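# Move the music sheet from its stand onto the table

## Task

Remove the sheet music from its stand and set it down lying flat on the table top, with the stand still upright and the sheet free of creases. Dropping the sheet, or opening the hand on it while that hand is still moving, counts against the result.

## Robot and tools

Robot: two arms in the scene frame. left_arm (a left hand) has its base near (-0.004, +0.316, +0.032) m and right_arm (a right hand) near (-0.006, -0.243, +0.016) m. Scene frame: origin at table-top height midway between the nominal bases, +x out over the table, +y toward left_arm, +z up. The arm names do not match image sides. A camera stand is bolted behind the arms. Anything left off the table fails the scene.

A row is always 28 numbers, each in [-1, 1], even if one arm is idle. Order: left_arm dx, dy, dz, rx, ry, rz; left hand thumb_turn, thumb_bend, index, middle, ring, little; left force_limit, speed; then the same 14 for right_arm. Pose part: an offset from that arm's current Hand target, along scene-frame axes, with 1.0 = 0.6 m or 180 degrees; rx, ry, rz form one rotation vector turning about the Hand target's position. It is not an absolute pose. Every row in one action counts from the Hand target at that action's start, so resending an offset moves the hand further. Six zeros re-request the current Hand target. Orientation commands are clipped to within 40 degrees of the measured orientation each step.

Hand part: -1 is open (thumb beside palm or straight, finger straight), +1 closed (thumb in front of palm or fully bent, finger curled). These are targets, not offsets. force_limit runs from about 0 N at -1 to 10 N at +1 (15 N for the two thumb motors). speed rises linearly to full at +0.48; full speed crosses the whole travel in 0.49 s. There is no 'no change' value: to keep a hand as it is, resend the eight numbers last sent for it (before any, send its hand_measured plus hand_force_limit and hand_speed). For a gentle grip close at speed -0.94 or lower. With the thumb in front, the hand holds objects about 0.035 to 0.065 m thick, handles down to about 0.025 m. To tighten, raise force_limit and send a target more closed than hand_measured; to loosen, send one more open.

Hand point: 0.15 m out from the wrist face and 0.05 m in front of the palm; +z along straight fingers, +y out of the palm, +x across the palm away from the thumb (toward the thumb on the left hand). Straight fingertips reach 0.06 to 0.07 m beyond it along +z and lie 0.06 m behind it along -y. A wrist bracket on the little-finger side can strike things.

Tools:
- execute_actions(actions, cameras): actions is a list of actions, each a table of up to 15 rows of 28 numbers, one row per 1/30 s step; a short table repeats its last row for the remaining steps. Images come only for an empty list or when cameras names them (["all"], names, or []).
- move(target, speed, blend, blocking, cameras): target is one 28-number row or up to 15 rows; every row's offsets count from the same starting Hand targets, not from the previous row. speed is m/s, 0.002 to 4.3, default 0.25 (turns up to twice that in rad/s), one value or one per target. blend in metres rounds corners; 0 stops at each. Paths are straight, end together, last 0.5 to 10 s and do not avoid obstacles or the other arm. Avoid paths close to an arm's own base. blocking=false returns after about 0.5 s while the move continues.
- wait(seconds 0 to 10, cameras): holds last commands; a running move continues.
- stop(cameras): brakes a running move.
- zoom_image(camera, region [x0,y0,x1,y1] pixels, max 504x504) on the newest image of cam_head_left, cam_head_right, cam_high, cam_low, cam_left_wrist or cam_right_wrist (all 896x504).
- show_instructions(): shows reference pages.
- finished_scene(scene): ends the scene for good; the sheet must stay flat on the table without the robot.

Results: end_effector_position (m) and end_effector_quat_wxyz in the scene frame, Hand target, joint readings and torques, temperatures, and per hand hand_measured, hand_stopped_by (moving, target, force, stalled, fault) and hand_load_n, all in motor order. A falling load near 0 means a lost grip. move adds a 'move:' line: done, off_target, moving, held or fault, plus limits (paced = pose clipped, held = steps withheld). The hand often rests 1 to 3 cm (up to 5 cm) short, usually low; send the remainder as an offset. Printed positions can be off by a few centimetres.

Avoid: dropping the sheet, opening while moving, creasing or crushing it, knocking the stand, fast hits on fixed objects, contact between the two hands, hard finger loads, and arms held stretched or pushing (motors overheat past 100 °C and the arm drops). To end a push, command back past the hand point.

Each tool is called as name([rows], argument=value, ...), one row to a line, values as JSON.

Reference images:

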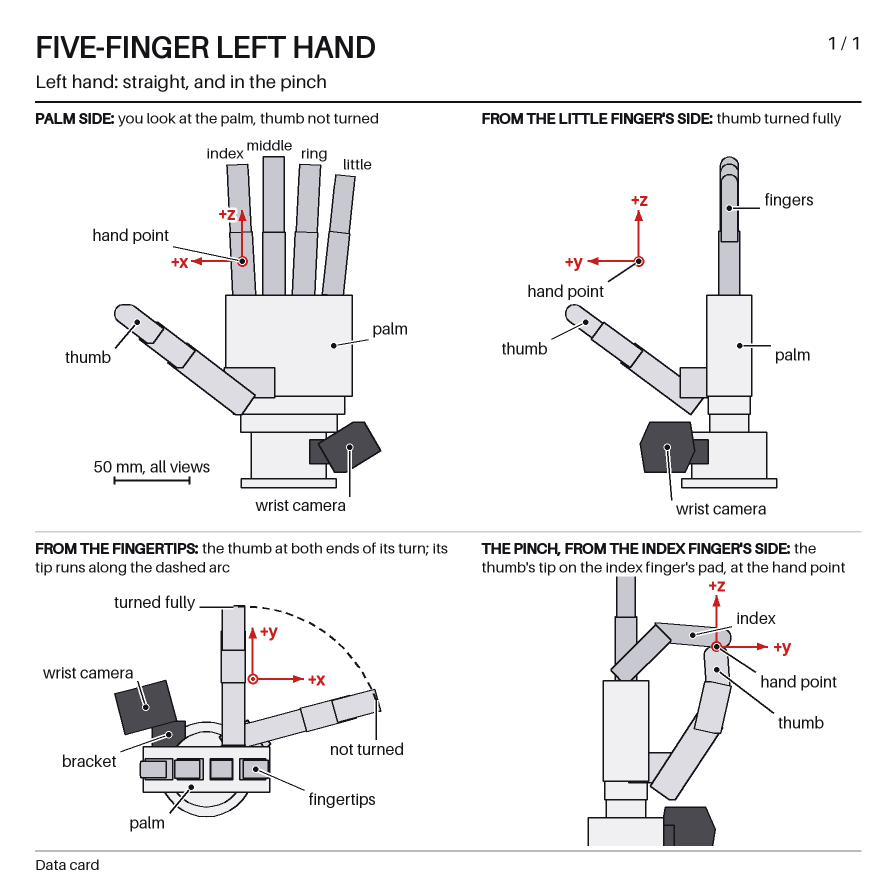

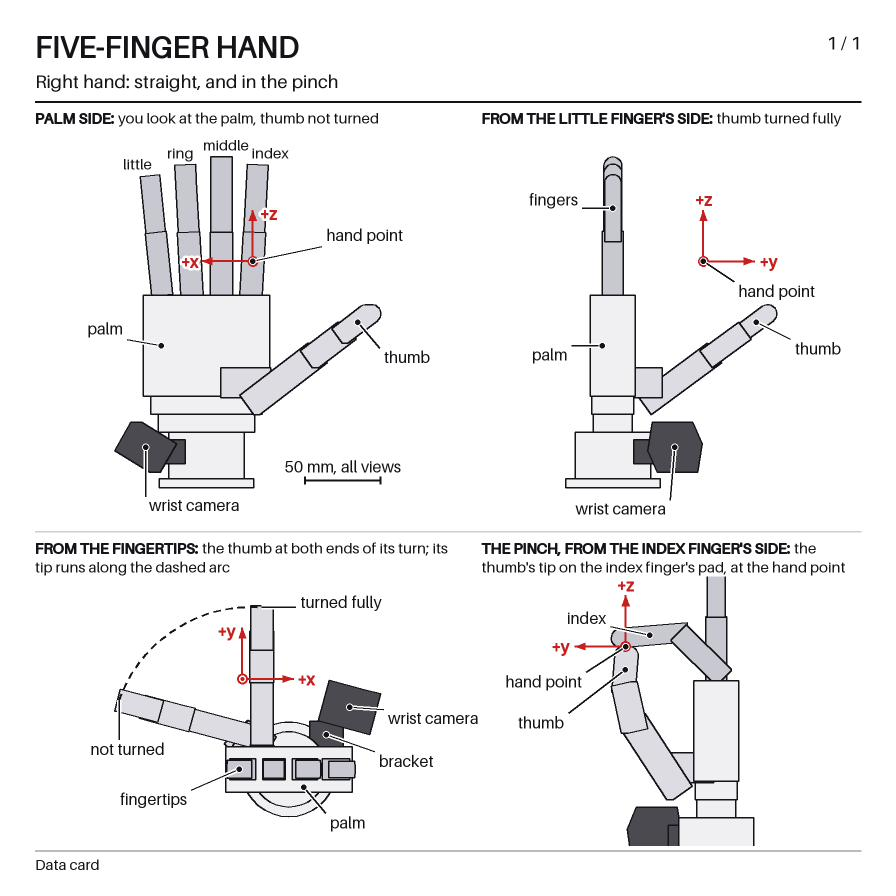

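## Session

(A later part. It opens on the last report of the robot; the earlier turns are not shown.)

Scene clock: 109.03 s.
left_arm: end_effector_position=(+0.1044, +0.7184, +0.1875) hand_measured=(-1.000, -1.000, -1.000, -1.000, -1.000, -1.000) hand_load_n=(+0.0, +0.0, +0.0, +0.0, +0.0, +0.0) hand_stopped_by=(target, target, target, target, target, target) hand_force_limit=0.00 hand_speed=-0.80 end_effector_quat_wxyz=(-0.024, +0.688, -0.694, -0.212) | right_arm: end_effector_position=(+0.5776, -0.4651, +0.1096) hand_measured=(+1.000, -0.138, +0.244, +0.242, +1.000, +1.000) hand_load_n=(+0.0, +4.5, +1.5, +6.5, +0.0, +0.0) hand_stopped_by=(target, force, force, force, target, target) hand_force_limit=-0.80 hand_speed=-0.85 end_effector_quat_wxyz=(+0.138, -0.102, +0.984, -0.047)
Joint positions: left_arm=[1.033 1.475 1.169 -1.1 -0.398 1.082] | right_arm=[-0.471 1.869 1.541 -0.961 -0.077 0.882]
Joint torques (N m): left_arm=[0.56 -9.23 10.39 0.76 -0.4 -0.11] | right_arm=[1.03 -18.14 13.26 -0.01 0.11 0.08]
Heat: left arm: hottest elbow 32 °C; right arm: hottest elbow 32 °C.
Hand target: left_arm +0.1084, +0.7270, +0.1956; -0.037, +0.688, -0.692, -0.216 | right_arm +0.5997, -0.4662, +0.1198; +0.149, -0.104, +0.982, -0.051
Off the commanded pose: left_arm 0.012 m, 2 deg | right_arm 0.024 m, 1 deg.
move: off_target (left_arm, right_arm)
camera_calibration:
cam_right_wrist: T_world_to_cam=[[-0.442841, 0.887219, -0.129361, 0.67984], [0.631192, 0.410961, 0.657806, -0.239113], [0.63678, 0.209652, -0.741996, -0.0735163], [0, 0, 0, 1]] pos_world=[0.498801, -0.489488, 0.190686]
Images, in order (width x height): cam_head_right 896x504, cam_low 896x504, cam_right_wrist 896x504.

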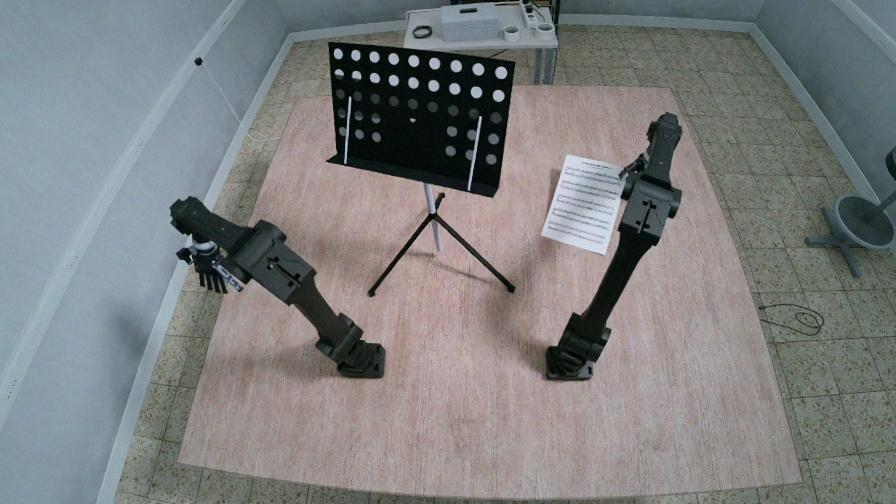

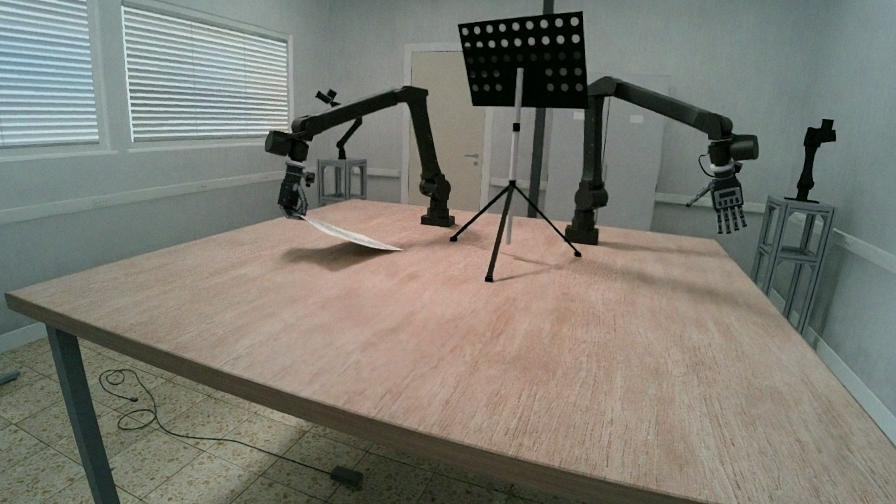

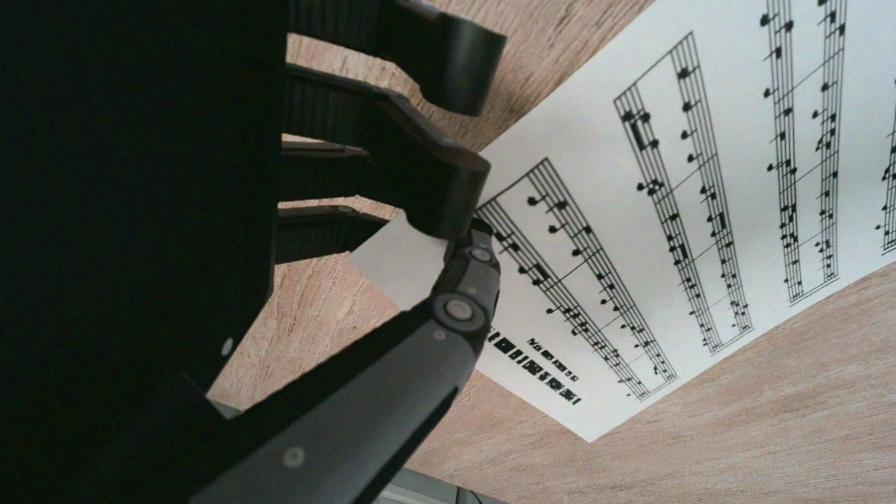

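move(target=[0,0,0,0,0,0,-1,-1,-1,-1,-1,-1,0,-0.8,0.0233,-0.005,-0.083,0.0178,0.0526,0,1,-0.05,0.25,0.25,1,1,-0.8,-0.85], speed=0.05, cameras=["cam_low","cam_head_right","cam_right_wrist"])

zoom_image(camera="cam_low", region=[240, 80, 460, 290])

Scene clock: 112.23 s.
left_arm: end_effector_position=(+0.1044, +0.7184, +0.1875) hand_measured=(-1.000, -1.000, -1.000, -1.000, -1.000, -1.000) hand_load_n=(+0.0, +0.0, +0.0, +0.0, +0.0, +0.0) hand_stopped_by=(target, target, target, target, target, target) hand_force_limit=0.00 hand_speed=-0.80 end_effector_quat_wxyz=(-0.024, +0.688, -0.694, -0.212) | right_arm: end_effector_position=(+0.5931, -0.4694, +0.0647) hand_measured=(+1.000, -0.138, +0.244, +0.242, +1.000, +1.000) hand_load_n=(+0.0, +4.0, +2.0, +6.0, +0.0, +0.0) hand_stopped_by=(target, force, force, force, target, target) hand_force_limit=-0.80 hand_speed=-0.85 end_effector_quat_wxyz=(+0.062, -0.102, +0.993, -0.011)
Joint positions: left_arm=[1.033 1.475 1.169 -1.1 -0.398 1.082] | right_arm=[-0.457 2.051 1.726 -1.131 -0.05 0.89]
Joint torques (N m): left_arm=[0.56 -9.23 10.4 0.73 -0.41 -0.11] | right_arm=[1.14 -20.89 12.88 -0.24 0.14 0.11]
Heat: left arm: hottest elbow 32 °C; right arm: hottest elbow 32 °C.
Hand target: left_arm +0.1084, +0.7270, +0.1956; -0.037, +0.688, -0.692, -0.216 | right_arm +0.6137, -0.4692, +0.0700; +0.070, -0.104, +0.992, -0.015
Off the commanded pose: left_arm 0.012 m, 2 deg | right_arm 0.021 m, 1 deg.
move: off_target (left_arm, right_arm)
camera_calibration:
cam_right_wrist: T_world_to_cam=[[-0.454495, 0.890715, -0.00774551, 0.685329], [0.729534, 0.377213, 0.570517, -0.286219], [0.51109, 0.253647, -0.821249, -0.0155364], [0, 0, 0, 1]] pos_world=[0.528226, -0.498527, 0.155842]
Images, in order (width x height): cam_head_right 896x504, cam_low 896x504, cam_right_wrist 896x504.

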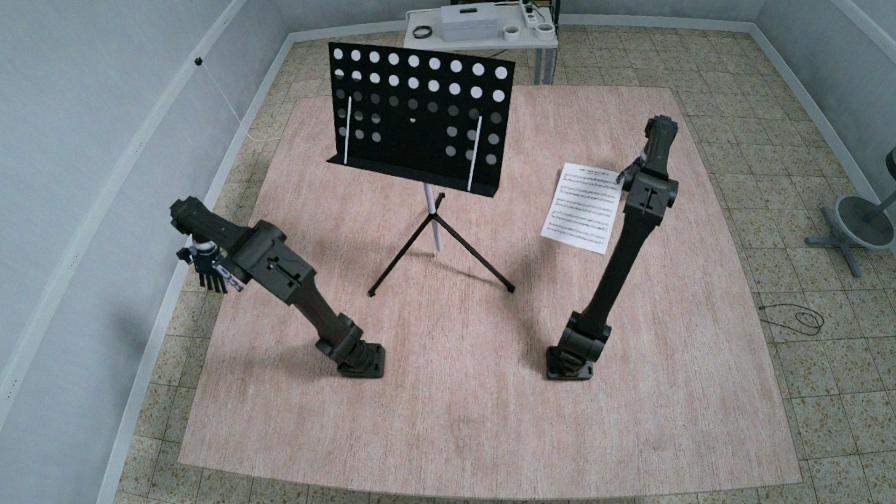

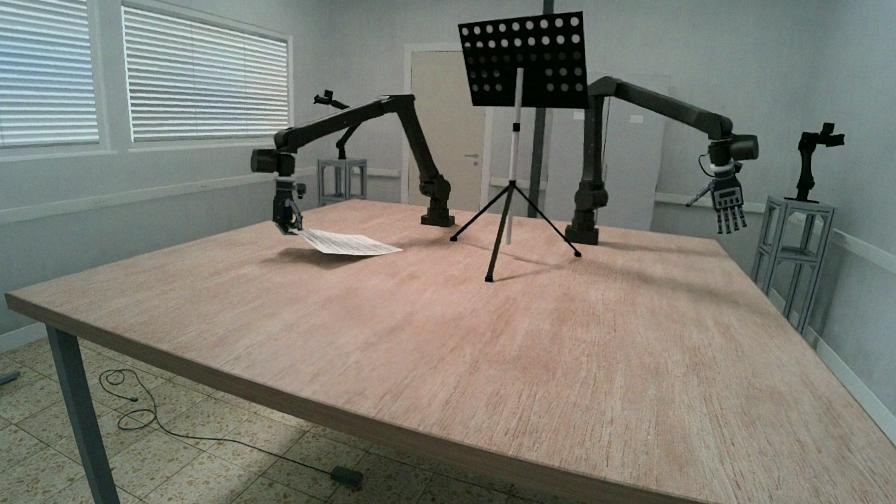

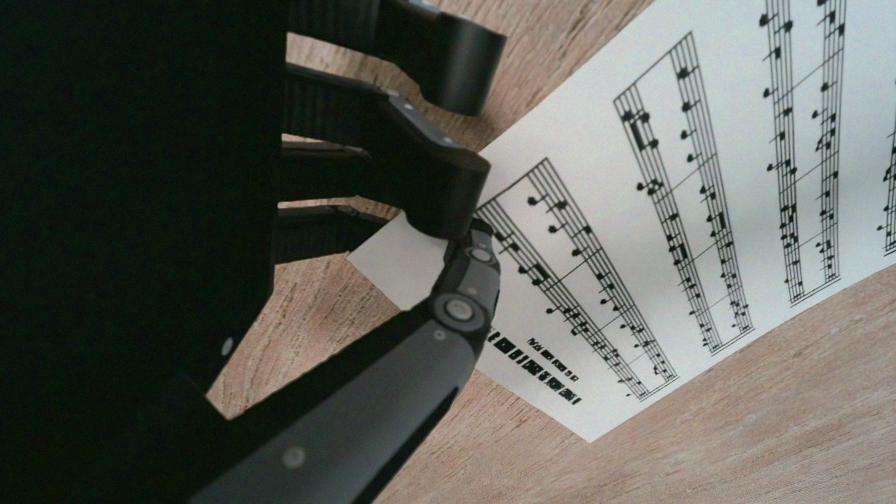

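Scaled by 2.291 from the camera's 896x504 image, which has a finer 1280x720 frame.

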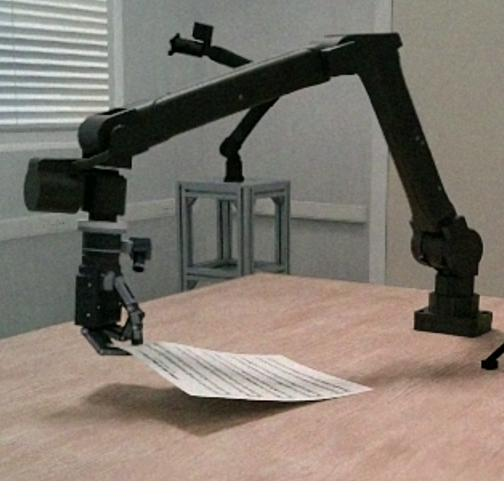

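move(target=[0,0,0,0,0,0,-1,-1,-1,-1,-1,-1,0,-0.8,0.0072,-0.0017,-0.0333,0.0107,0.0316,0,1,-0.05,0.25,0.25,1,1,-0.8,-0.85], speed=0.04, cameras=["cam_low","cam_head_right"])

zoom_image(camera="cam_low", region=[250, 160, 420, 280])

Scene clock: 114.87 s.
left_arm: end_effector_position=(+0.1044, +0.7184, +0.1875) hand_measured=(-1.000, -1.000, -1.000, -1.000, -1.000, -1.000) hand_load_n=(+0.0, +0.0, +0.0, +0.0, +0.0, +0.0) hand_stopped_by=(target, target, target, target, target, target) hand_force_limit=0.00 hand_speed=-0.80 end_effector_quat_wxyz=(-0.024, +0.688, -0.694, -0.212) | right_arm: end_effector_position=(+0.5983, -0.4708, +0.0474) hand_measured=(+1.000, -0.138, +0.244, +0.242, +1.000, +1.000) hand_load_n=(+0.0, +4.0, +1.5, +6.5, +0.0, +0.5) hand_stopped_by=(target, force, force, force, target, target) hand_force_limit=-0.80 hand_speed=-0.85 end_effector_quat_wxyz=(+0.014, -0.102, +0.995, +0.011)
Joint positions: left_arm=[1.033 1.475 1.169 -1.1 -0.398 1.082] | right_arm=[-0.451 2.153 1.854 -1.26 -0.034 0.895]
Joint torques (N m): left_arm=[0.5 -9.23 10.4 0.75 -0.42 -0.1] | right_arm=[1.26 -22.01 12.68 -0.39 0.19 0.08]
Heat: left arm: hottest elbow 32 °C; right arm: hottest elbow 32 °C.
Hand target: left_arm +0.1084, +0.7270, +0.1956; -0.037, +0.688, -0.692, -0.216 | right_arm +0.6180, -0.4702, +0.0500; +0.023, -0.103, +0.994, +0.007
Off the commanded pose: left_arm 0.012 m, 2 deg | right_arm 0.020 m, 1 deg.
move: off_target (left_arm, right_arm)
Images, in order (width x height): cam_head_right 896x504, cam_low 896x504.

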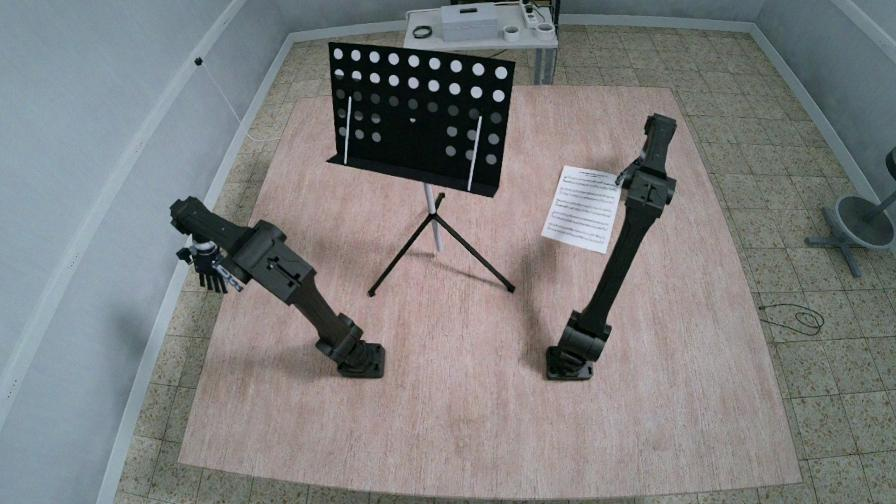

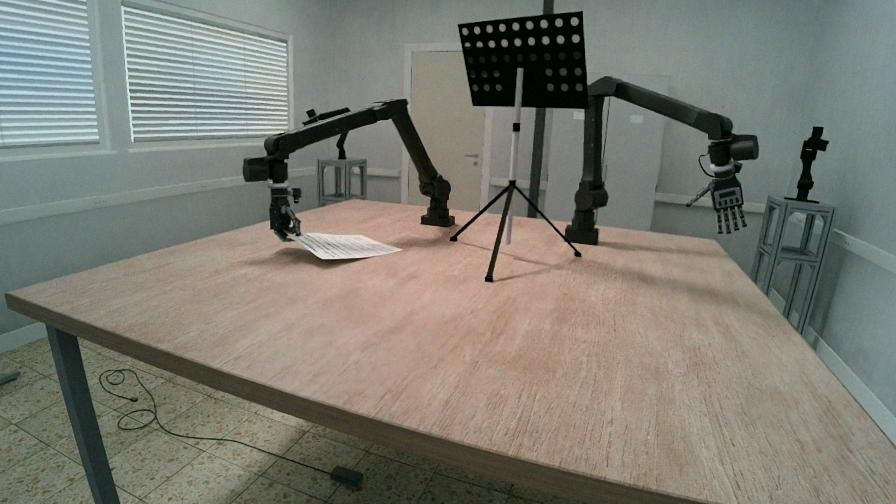

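Scaled by 2.965 from the camera's 896x504 image, which has a finer 1280x720 frame.

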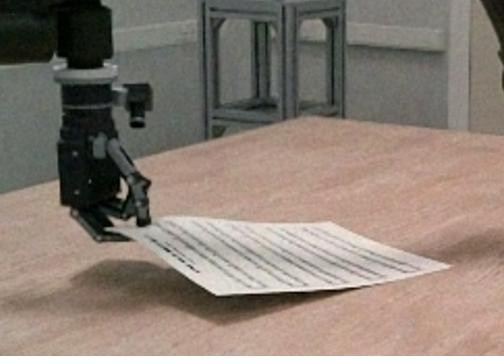

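move(target=[0,0,0,0,0,0,-1,-1,-1,-1,-1,-1,0,-0.8,0.0033,-0.0017,-0.02,0.0036,0.0105,0,1,-0.05,0.25,0.25,1,1,-0.8,-0.85], speed=0.03, cameras=["cam_low","cam_head_right"])

zoom_image(camera="cam_low", region=[250, 200, 350, 270])

Scene clock: 116.83 s.
left_arm: end_effector_position=(+0.1044, +0.7184, +0.1875) hand_measured=(-1.000, -1.000, -1.000, -1.000, -1.000, -1.000) hand_load_n=(+0.0, +0.0, +0.0, +0.0, +0.0, +0.0) hand_stopped_by=(target, target, target, target, target, target) hand_force_limit=0.00 hand_speed=-0.80 end_effector_quat_wxyz=(-0.024, +0.688, -0.694, -0.212) | right_arm: end_effector_position=(+0.6006, -0.4726, +0.0361) hand_measured=(+1.000, -0.138, +0.244, +0.242, +1.000, +1.000) hand_load_n=(+0.0, +4.0, +1.5, +6.5, +0.0, +0.0) hand_stopped_by=(target, force, force, force, target, target) hand_force_limit=-0.80 hand_speed=-0.85 end_effector_quat_wxyz=(-0.001, -0.101, +0.995, +0.019)
Joint positions: left_arm=[1.033 1.475 1.169 -1.1 -0.398 1.082] | right_arm=[-0.451 2.195 1.897 -1.294 -0.031 0.896]
Joint torques (N m): left_arm=[0.56 -9.11 10.4 0.75 -0.41 -0.11] | right_arm=[0.91 -22.18 12.42 -0.49 0.16 0.11]
Heat: left arm: hottest elbow 32 °C; right arm: hottest elbow 32 °C.
Hand target: left_arm +0.1084, +0.7270, +0.1956; -0.037, +0.688, -0.692, -0.216 | right_arm +0.6200, -0.4713, +0.0380; +0.007, -0.103, +0.995, +0.014
Off the commanded pose: left_arm 0.012 m, 2 deg | right_arm 0.020 m, 1 deg.
move: off_target (left_arm, right_arm)
Images, in order (width x height): cam_head_right 896x504, cam_low 896x504.

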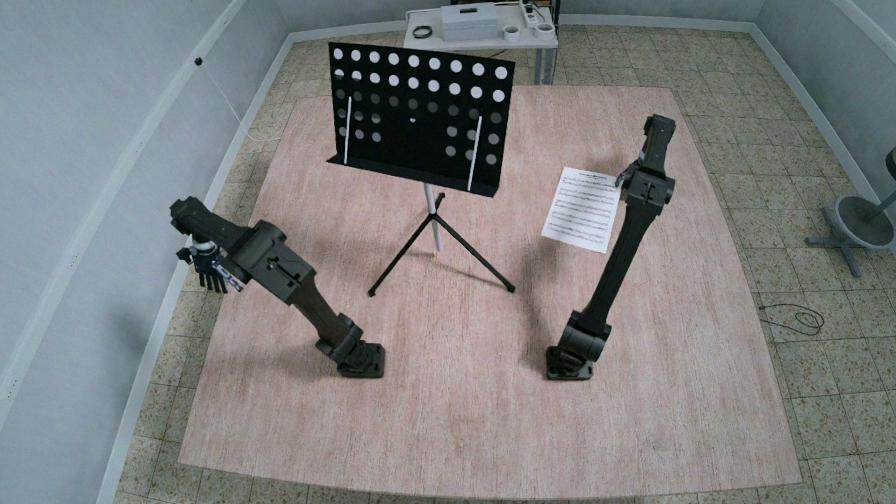

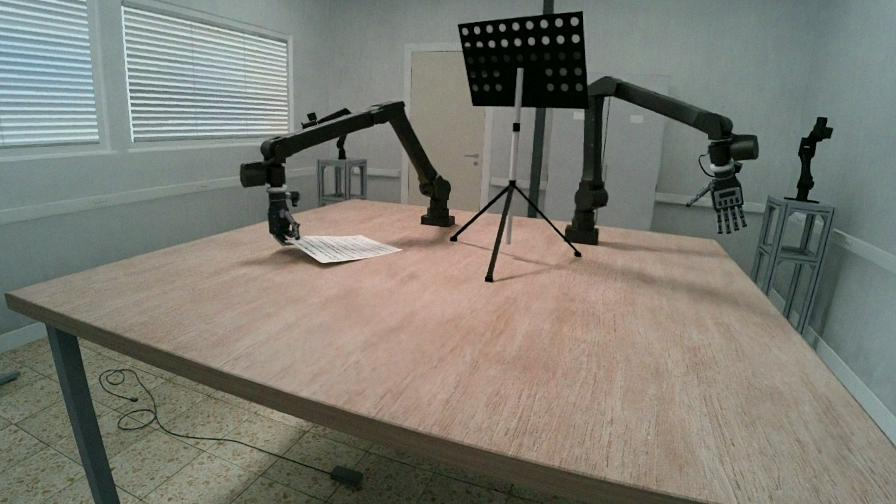

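Scaled by 5.040 from the camera's 896x504 image, which has a finer 1280x720 frame.

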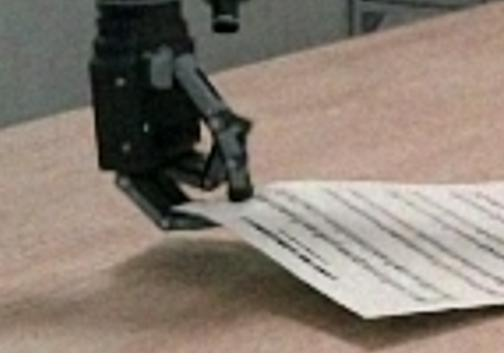

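move(target=[0,0,0,0,0,0,-1,-1,-1,-1,-1,-1,0,-0.8,0,0,-0.0167,0,0,0,1,-0.05,0.25,0.25,1,1,-0.8,-0.85], speed=0.03, cameras=["cam_low","cam_head_right"])

zoom_image(camera="cam_low", region=[250, 200, 350, 270])

Scene clock: 118.40 s.
left_arm: end_effector_position=(+0.1044, +0.7184, +0.1875) hand_measured=(-1.000, -1.000, -1.000, -1.000, -1.000, -1.000) hand_load_n=(+0.0, -0.5, +0.0, +0.0, +0.0, +0.0) hand_stopped_by=(target, target, target, target, target, target) hand_force_limit=0.00 hand_speed=-0.80 end_effector_quat_wxyz=(-0.024, +0.688, -0.694, -0.212) | right_arm: end_effector_position=(+0.5996, -0.4722, +0.0304) hand_measured=(+1.000, -0.138, +0.244, +0.242, +1.000, +1.000) hand_load_n=(+0.0, +4.0, +1.5, +6.5, +0.0, +0.0) hand_stopped_by=(target, force, force, force, target, target) hand_force_limit=-0.80 hand_speed=-0.85 end_effector_quat_wxyz=(-0.005, -0.101, +0.995, +0.021)
Joint positions: left_arm=[1.033 1.475 1.169 -1.1 -0.398 1.082] | right_arm=[-0.451 2.205 1.897 -1.294 -0.031 0.896]
Joint torques (N m): left_arm=[0.5 -9.05 10.39 0.72 -0.4 -0.1] | right_arm=[1.2 -22.42 11.55 0.12 0.12 0.1]
Heat: left arm: hottest elbow 32 °C; right arm: hottest elbow 32 °C.
Hand target: left_arm +0.1084, +0.7270, +0.1956; -0.037, +0.688, -0.692, -0.216 | right_arm +0.6200, -0.4713, +0.0280; +0.007, -0.103, +0.995, +0.014
Off the commanded pose: left_arm 0.012 m, 2 deg | right_arm 0.020 m, 2 deg.
move: off_target (left_arm, right_arm)
Images, in order (width x height): cam_head_right 896x504, cam_low 896x504.

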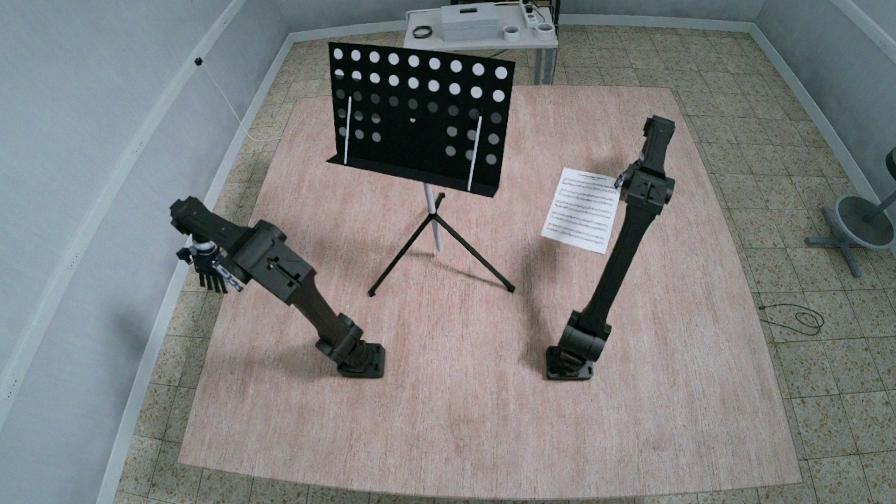

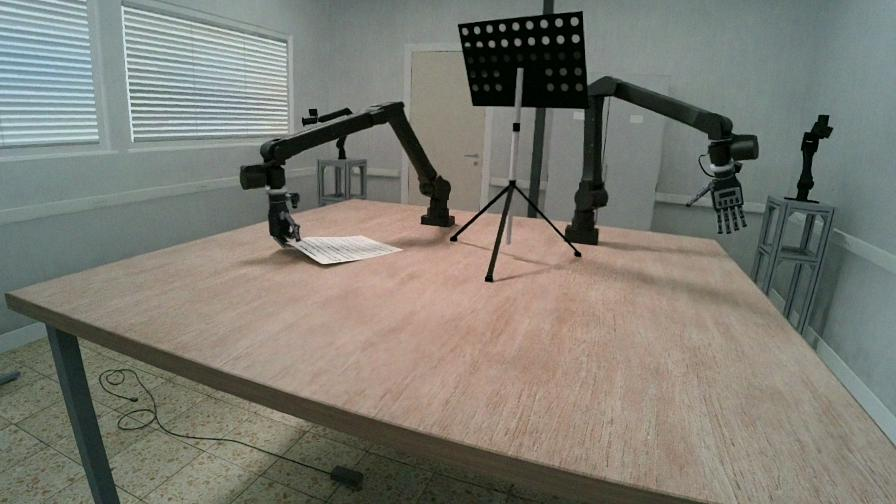

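Scaled by 5.040 from the camera's 896x504 image, which has a finer 1280x720 frame.

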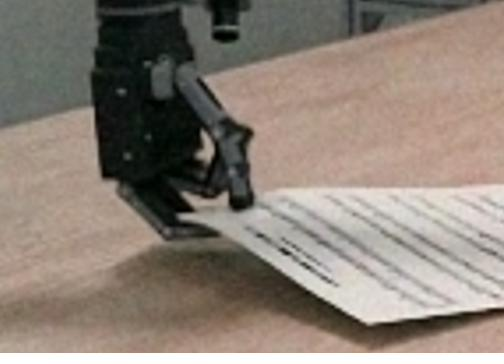

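move(target=[0,0,0,0,0,0,-1,-1,-1,-1,-1,-1,0,-0.8,0,0,-0.0167,0,0,0,1,-0.05,0.25,0.25,1,1,-0.8,-0.85], speed=0.03, cameras=["cam_low","cam_head_right","cam_high"])

zoom_image(camera="cam_low", region=[250, 200, 350, 270])

Scene clock: 120.50 s.
left_arm: end_effector_position=(+0.1044, +0.7184, +0.1875) hand_measured=(-1.000, -1.000, -1.000, -1.000, -1.000, -1.000) hand_load_n=(+0.0, +0.0, +0.0, +0.0, +0.0, +0.0) hand_stopped_by=(target, target, target, target, target, target) hand_force_limit=0.00 hand_speed=-0.80 end_effector_quat_wxyz=(-0.024, +0.688, -0.694, -0.212) | right_arm: end_effector_position=(+0.6016, -0.4735, +0.0252) hand_measured=(+1.000, -0.138, +0.244, +0.242, +1.000, +1.000) hand_load_n=(+0.0, +4.0, +1.5, +6.5, +0.0, +0.0) hand_stopped_by=(target, force, force, force, target, target) hand_force_limit=-0.80 hand_speed=-0.85 end_effector_quat_wxyz=(-0.003, -0.101, +0.995, +0.020)
Joint positions: left_arm=[1.033 1.475 1.169 -1.1 -0.398 1.082] | right_arm=[-0.451 2.212 1.897 -1.281 -0.03 0.896]
Joint torques (N m): left_arm=[0.62 -9.17 10.4 0.75 -0.41 -0.11] | right_arm=[1.26 -22.12 10.74 0.49 0.15 0.08]
Heat: left arm: hottest elbow 32 °C; right arm: hottest elbow 32 °C.
Hand target: left_arm +0.1084, +0.7270, +0.1956; -0.037, +0.688, -0.692, -0.216 | right_arm +0.6200, -0.4713, +0.0180; +0.007, -0.103, +0.995, +0.014
Off the commanded pose: left_arm 0.012 m, 2 deg | right_arm 0.020 m, 1 deg.
move: off_target (left_arm, right_arm)
Images, in order (width x height): cam_head_right 896x504, cam_high 896x504, cam_low 896x504.

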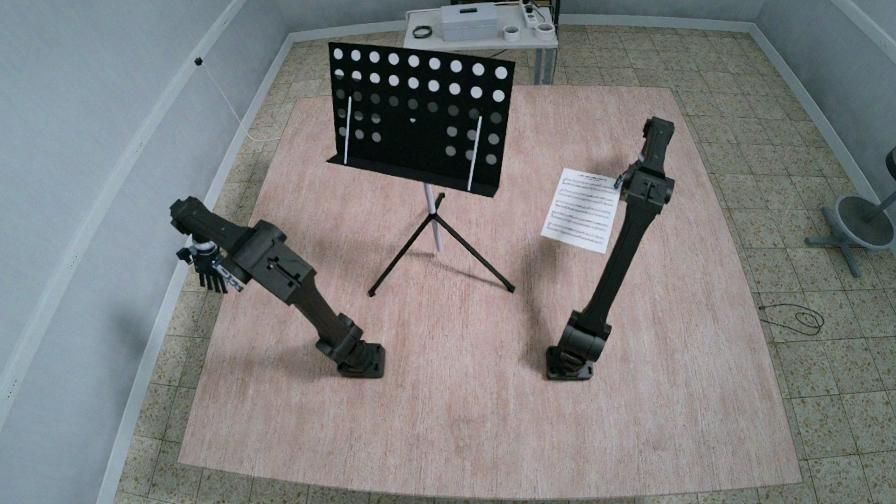

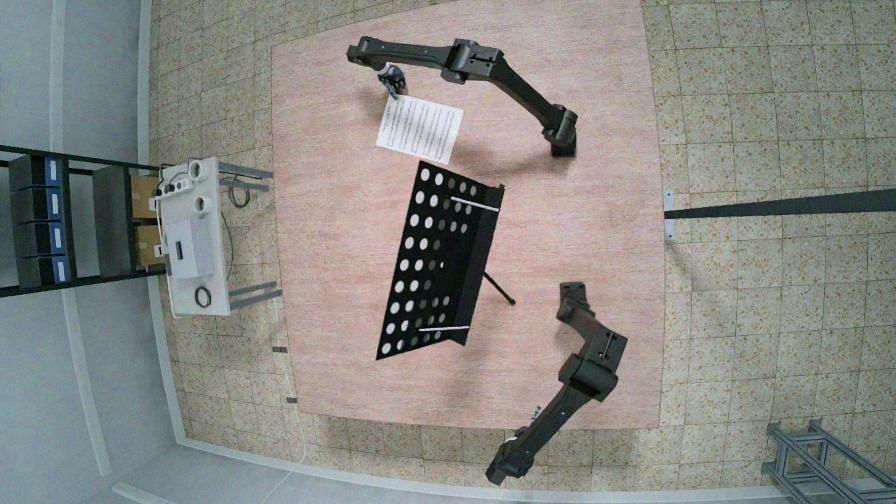

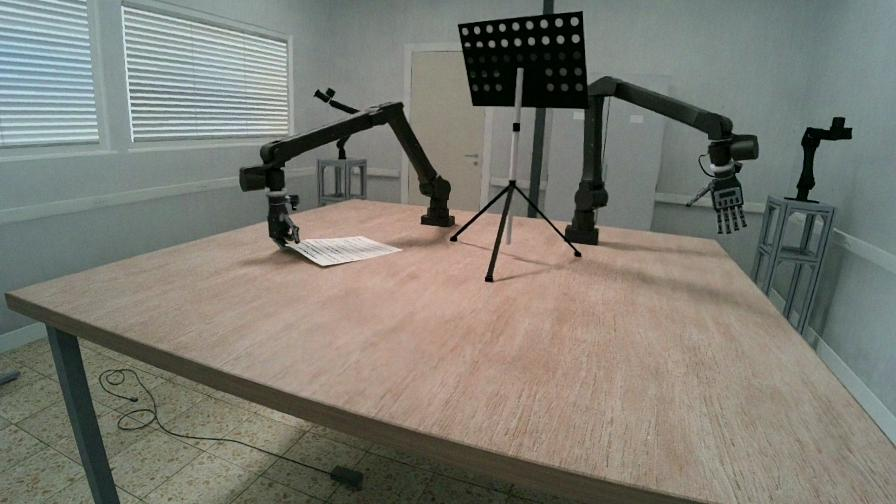

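Scaled by 5.040 from the camera's 896x504 image, which has a finer 1280x720 frame.

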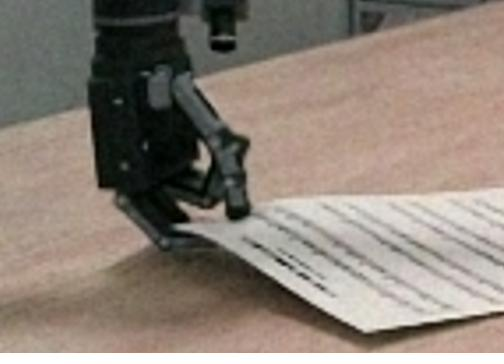

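move(target=[0,0,0,0,0,0,-1,-1,-1,-1,-1,-1,0,-0.8,0,0,0.015,0,0,0,1,-1,0.25,0.25,1,1,-0.8,-0.6], speed=0.03, cameras=["cam_low","cam_right_wrist"])

zoom_image(camera="cam_low", region=[250, 200, 350, 270])

Scene clock: 124.13 s.
left_arm: end_effector_position=(+0.1044, +0.7184, +0.1875) hand_measured=(-1.000, -1.000, -1.000, -1.000, -1.000, -1.000) hand_load_n=(+0.0, +0.0, +0.0, +0.0, +0.0, +0.0) hand_stopped_by=(target, target, target, target, target, target) hand_force_limit=0.00 hand_speed=-0.80 end_effector_quat_wxyz=(-0.024, +0.688, -0.694, -0.212) | right_arm: end_effector_position=(+0.6016, -0.4735, +0.0252) hand_measured=(+1.000, -1.000, +0.244, +0.242, +1.000, +1.000) hand_load_n=(+0.0, +0.0, +0.0, +0.0, +0.0, +0.0) hand_stopped_by=(target, target, force, force, target, target) hand_force_limit=-0.80 hand_speed=-0.60 end_effector_quat_wxyz=(-0.003, -0.101, +0.995, +0.020)
Joint positions: left_arm=[1.033 1.475 1.169 -1.1 -0.398 1.082] | right_arm=[-0.451 2.212 1.897 -1.281 -0.03 0.896]
Joint torques (N m): left_arm=[0.44 -9.11 10.4 0.73 -0.41 -0.1] | right_arm=[1.44 -22.77 11.64 -0.16 0.13 0.1]
Heat: left arm: hottest elbow 32 °C; right arm: hottest elbow 32 °C.
Hand target: left_arm +0.1084, +0.7270, +0.1956; -0.037, +0.688, -0.692, -0.216 | right_arm +0.6200, -0.4713, +0.0270; +0.007, -0.103, +0.995, +0.014
Off the commanded pose: left_arm 0.012 m, 2 deg | right_arm 0.019 m, 1 deg.
move: off_target (left_arm, right_arm)
camera_calibration:
cam_right_wrist: T_world_to_cam=[[-0.447834, 0.889025, 0.0952866, 0.685126], [0.801015, 0.351567, 0.484536, -0.321255], [0.397265, 0.293318, -0.869566, 0.0372262], [0, 0, 0, 1]] pos_world=[0.549364, -0.50707, 0.122747]
Images, in order (width x height): cam_low 896x504, cam_right_wrist 896x504.

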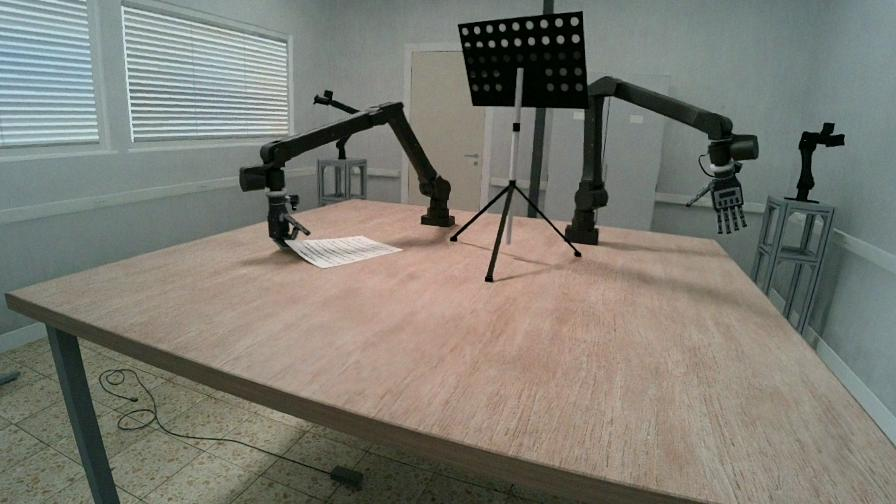

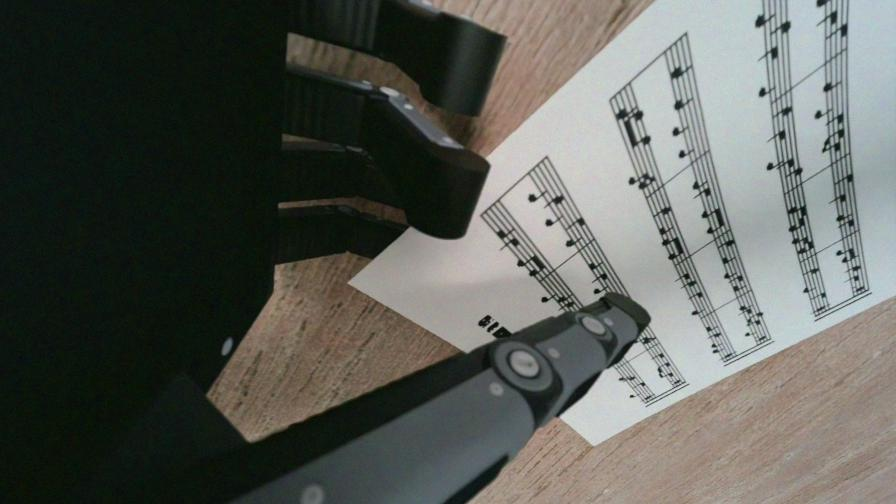

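Scaled by 5.040 from the camera's 896x504 image, which has a finer 1280x720 frame.

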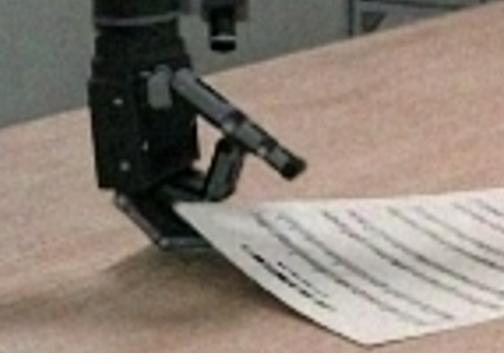

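move(target=[0,0,0,0,0,0,-1,-1,-1,-1,-1,-1,0,-0.8,0.0267,-0.13,0.012,0,0,0,1,-1,0.25,0.25,1,1,-0.8,-0.6], speed=0.05, cameras=["cam_low","cam_right_wrist"])

zoom_image(camera="cam_low", region=[230, 180, 410, 290])

Scene clock: 127.97 s.
left_arm: end_effector_position=(+0.1044, +0.7184, +0.1875) hand_measured=(-1.000, -1.000, -1.000, -1.000, -1.000, -1.000) hand_load_n=(+0.0, +0.0, +0.0, +0.0, +0.0, +0.0) hand_stopped_by=(target, target, target, target, target, target) hand_force_limit=0.00 hand_speed=-0.80 end_effector_quat_wxyz=(-0.024, +0.688, -0.694, -0.212) | right_arm: end_effector_position=(+0.6248, -0.5416, +0.0356) hand_measured=(+1.000, -1.000, +0.244, +0.242, +1.000, +1.000) hand_load_n=(+0.0, -0.5, +0.0, +0.0, +0.0, +0.0) hand_stopped_by=(target, target, force, force, target, target) hand_force_limit=-0.80 hand_speed=-0.60 end_effector_quat_wxyz=(+0.000, -0.098, +0.995, +0.018)
Joint positions: left_arm=[1.033 1.475 1.169 -1.1 -0.398 1.082] | right_arm=[-0.521 2.369 2.208 -1.432 -0.03 0.832]
Joint torques (N m): left_arm=[0.56 -9.17 10.4 0.73 -0.42 -0.11] | right_arm=[0.32 -24.53 12.94 -0.5 0.14 -0.07]
Heat: left arm: hottest elbow 32 °C; right arm: hottest elbow 32 °C.
Hand target: left_arm +0.1084, +0.7270, +0.1956; -0.037, +0.688, -0.692, -0.216 | right_arm +0.6360, -0.5493, +0.0342; +0.007, -0.103, +0.995, +0.014
Off the commanded pose: left_arm 0.012 m, 2 deg | right_arm 0.014 m, 1 deg.
move: off_target (left_arm, right_arm)
camera_calibration:
cam_right_wrist: T_world_to_cam=[[-0.442933, 0.891946, 0.0907952, 0.753866], [0.800059, 0.347524, 0.489012, -0.32267], [0.404618, 0.289241, -0.867539, 0.0501522], [0, 0, 0, 1]] pos_world=[0.571775, -0.574777, 0.132851]
Images, in order (width x height): cam_low 896x504, cam_right_wrist 896x504.

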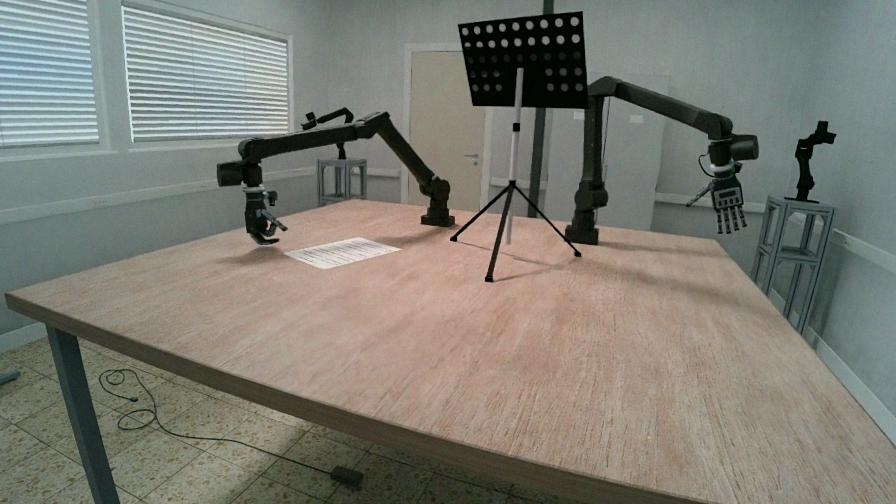

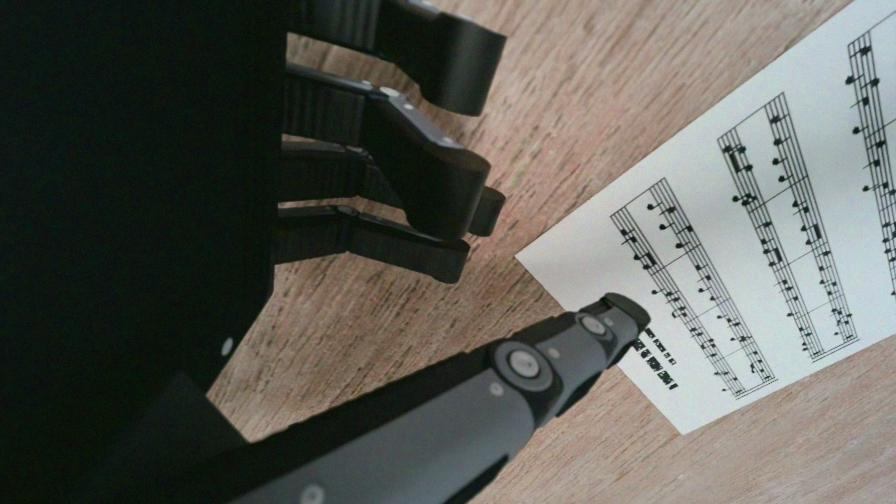

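Scaled by 2.800 from the camera's 896x504 image, which has a finer 1280x720 frame.

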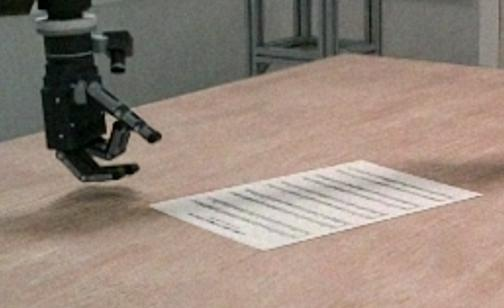

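move(target=[0,0,0,0,0,0,-1,-1,-1,-1,-1,-1,0,-0.8,0,0,0.17,0,0,0,1,-1,0.25,0.25,1,1,-0.8,-0.6], speed=0.15, cameras=["cam_low","cam_head_left"])

zoom_image(camera="cam_low", region=[230, 180, 410, 290])

Scene clock: 129.80 s.
left_arm: end_effector_position=(+0.1044, +0.7184, +0.1875) hand_measured=(-1.000, -1.000, -1.000, -1.000, -1.000, -1.000) hand_load_n=(+0.0, +0.0, +0.0, +0.0, +0.0, +0.0) hand_stopped_by=(target, target, target, target, target, target) hand_force_limit=0.00 hand_speed=-0.80 end_effector_quat_wxyz=(-0.024, +0.688, -0.694, -0.212) | right_arm: end_effector_position=(+0.6270, -0.5430, +0.1263) hand_measured=(+1.000, -1.000, +0.244, +0.242, +1.000, +1.000) hand_load_n=(+0.0, -0.5, +0.0, +0.0, +0.0, +0.0) hand_stopped_by=(target, target, force, force, target, target) hand_force_limit=-0.80 hand_speed=-0.60 end_effector_quat_wxyz=(-0.002, -0.098, +0.995, +0.020)
Joint positions: left_arm=[1.033 1.475 1.169 -1.1 -0.398 1.082] | right_arm=[-0.521 2.369 2.446 -1.674 -0.03 0.832]
Joint torques (N m): left_arm=[0.5 -9.11 10.4 0.75 -0.41 -0.09] | right_arm=[-0.62 -26.29 12.85 -0.57 0.11 -0.05]
Heat: left arm: hottest elbow 32 °C; right arm: hottest elbow 33 °C.
Hand target: left_arm +0.1084, +0.7270, +0.1956; -0.037, +0.688, -0.692, -0.216 | right_arm +0.6360, -0.5493, +0.1362; +0.007, -0.103, +0.995, +0.014
Off the commanded pose: left_arm 0.012 m, 2 deg | right_arm 0.015 m, 1 deg.
joint sent to its limit (right arm) — joint 4 (wrist pitch), lower limit. The joint targets are off in position, not in orientation.
move: off_target (left_arm, right_arm)
Images, in order (width x height): cam_head_left 896x504, cam_low 896x504.

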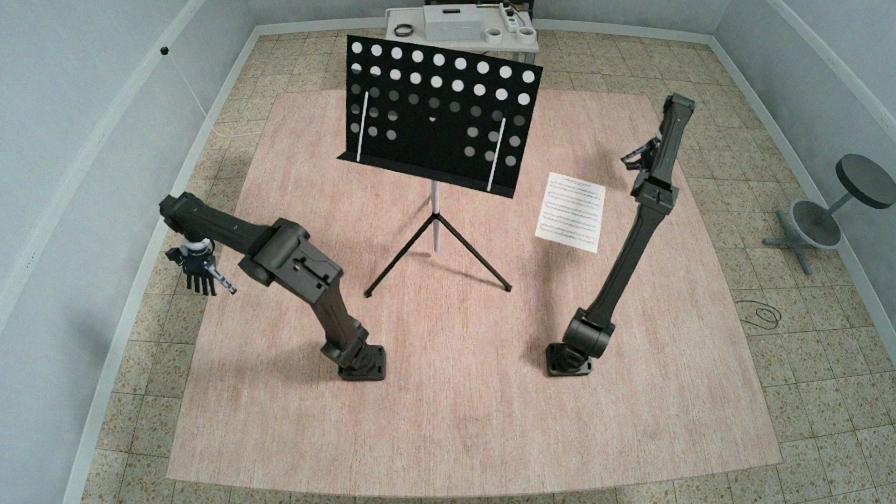

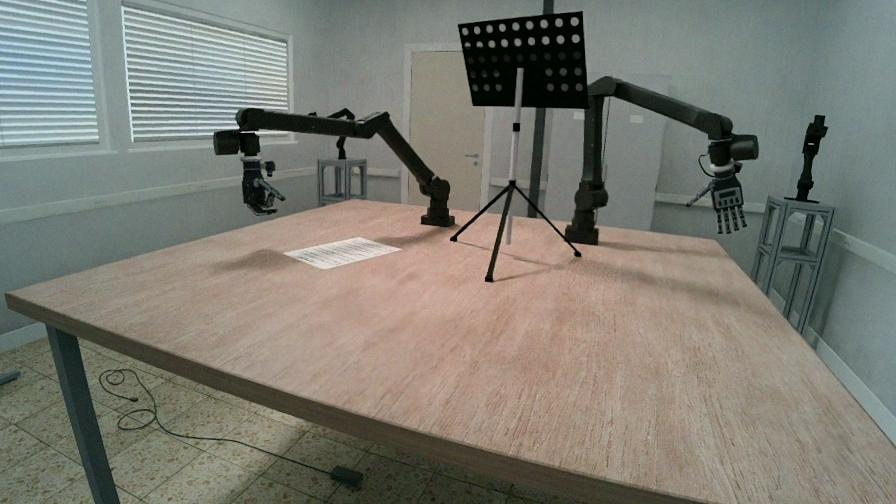

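Scaled by 2.800 from the camera's 896x504 image, which has a finer 1280x720 frame.

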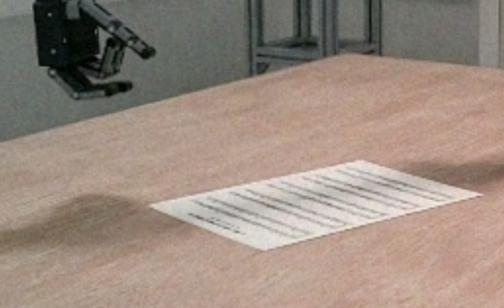

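finished_scene(scene=1)

The scene is finished: the task was done.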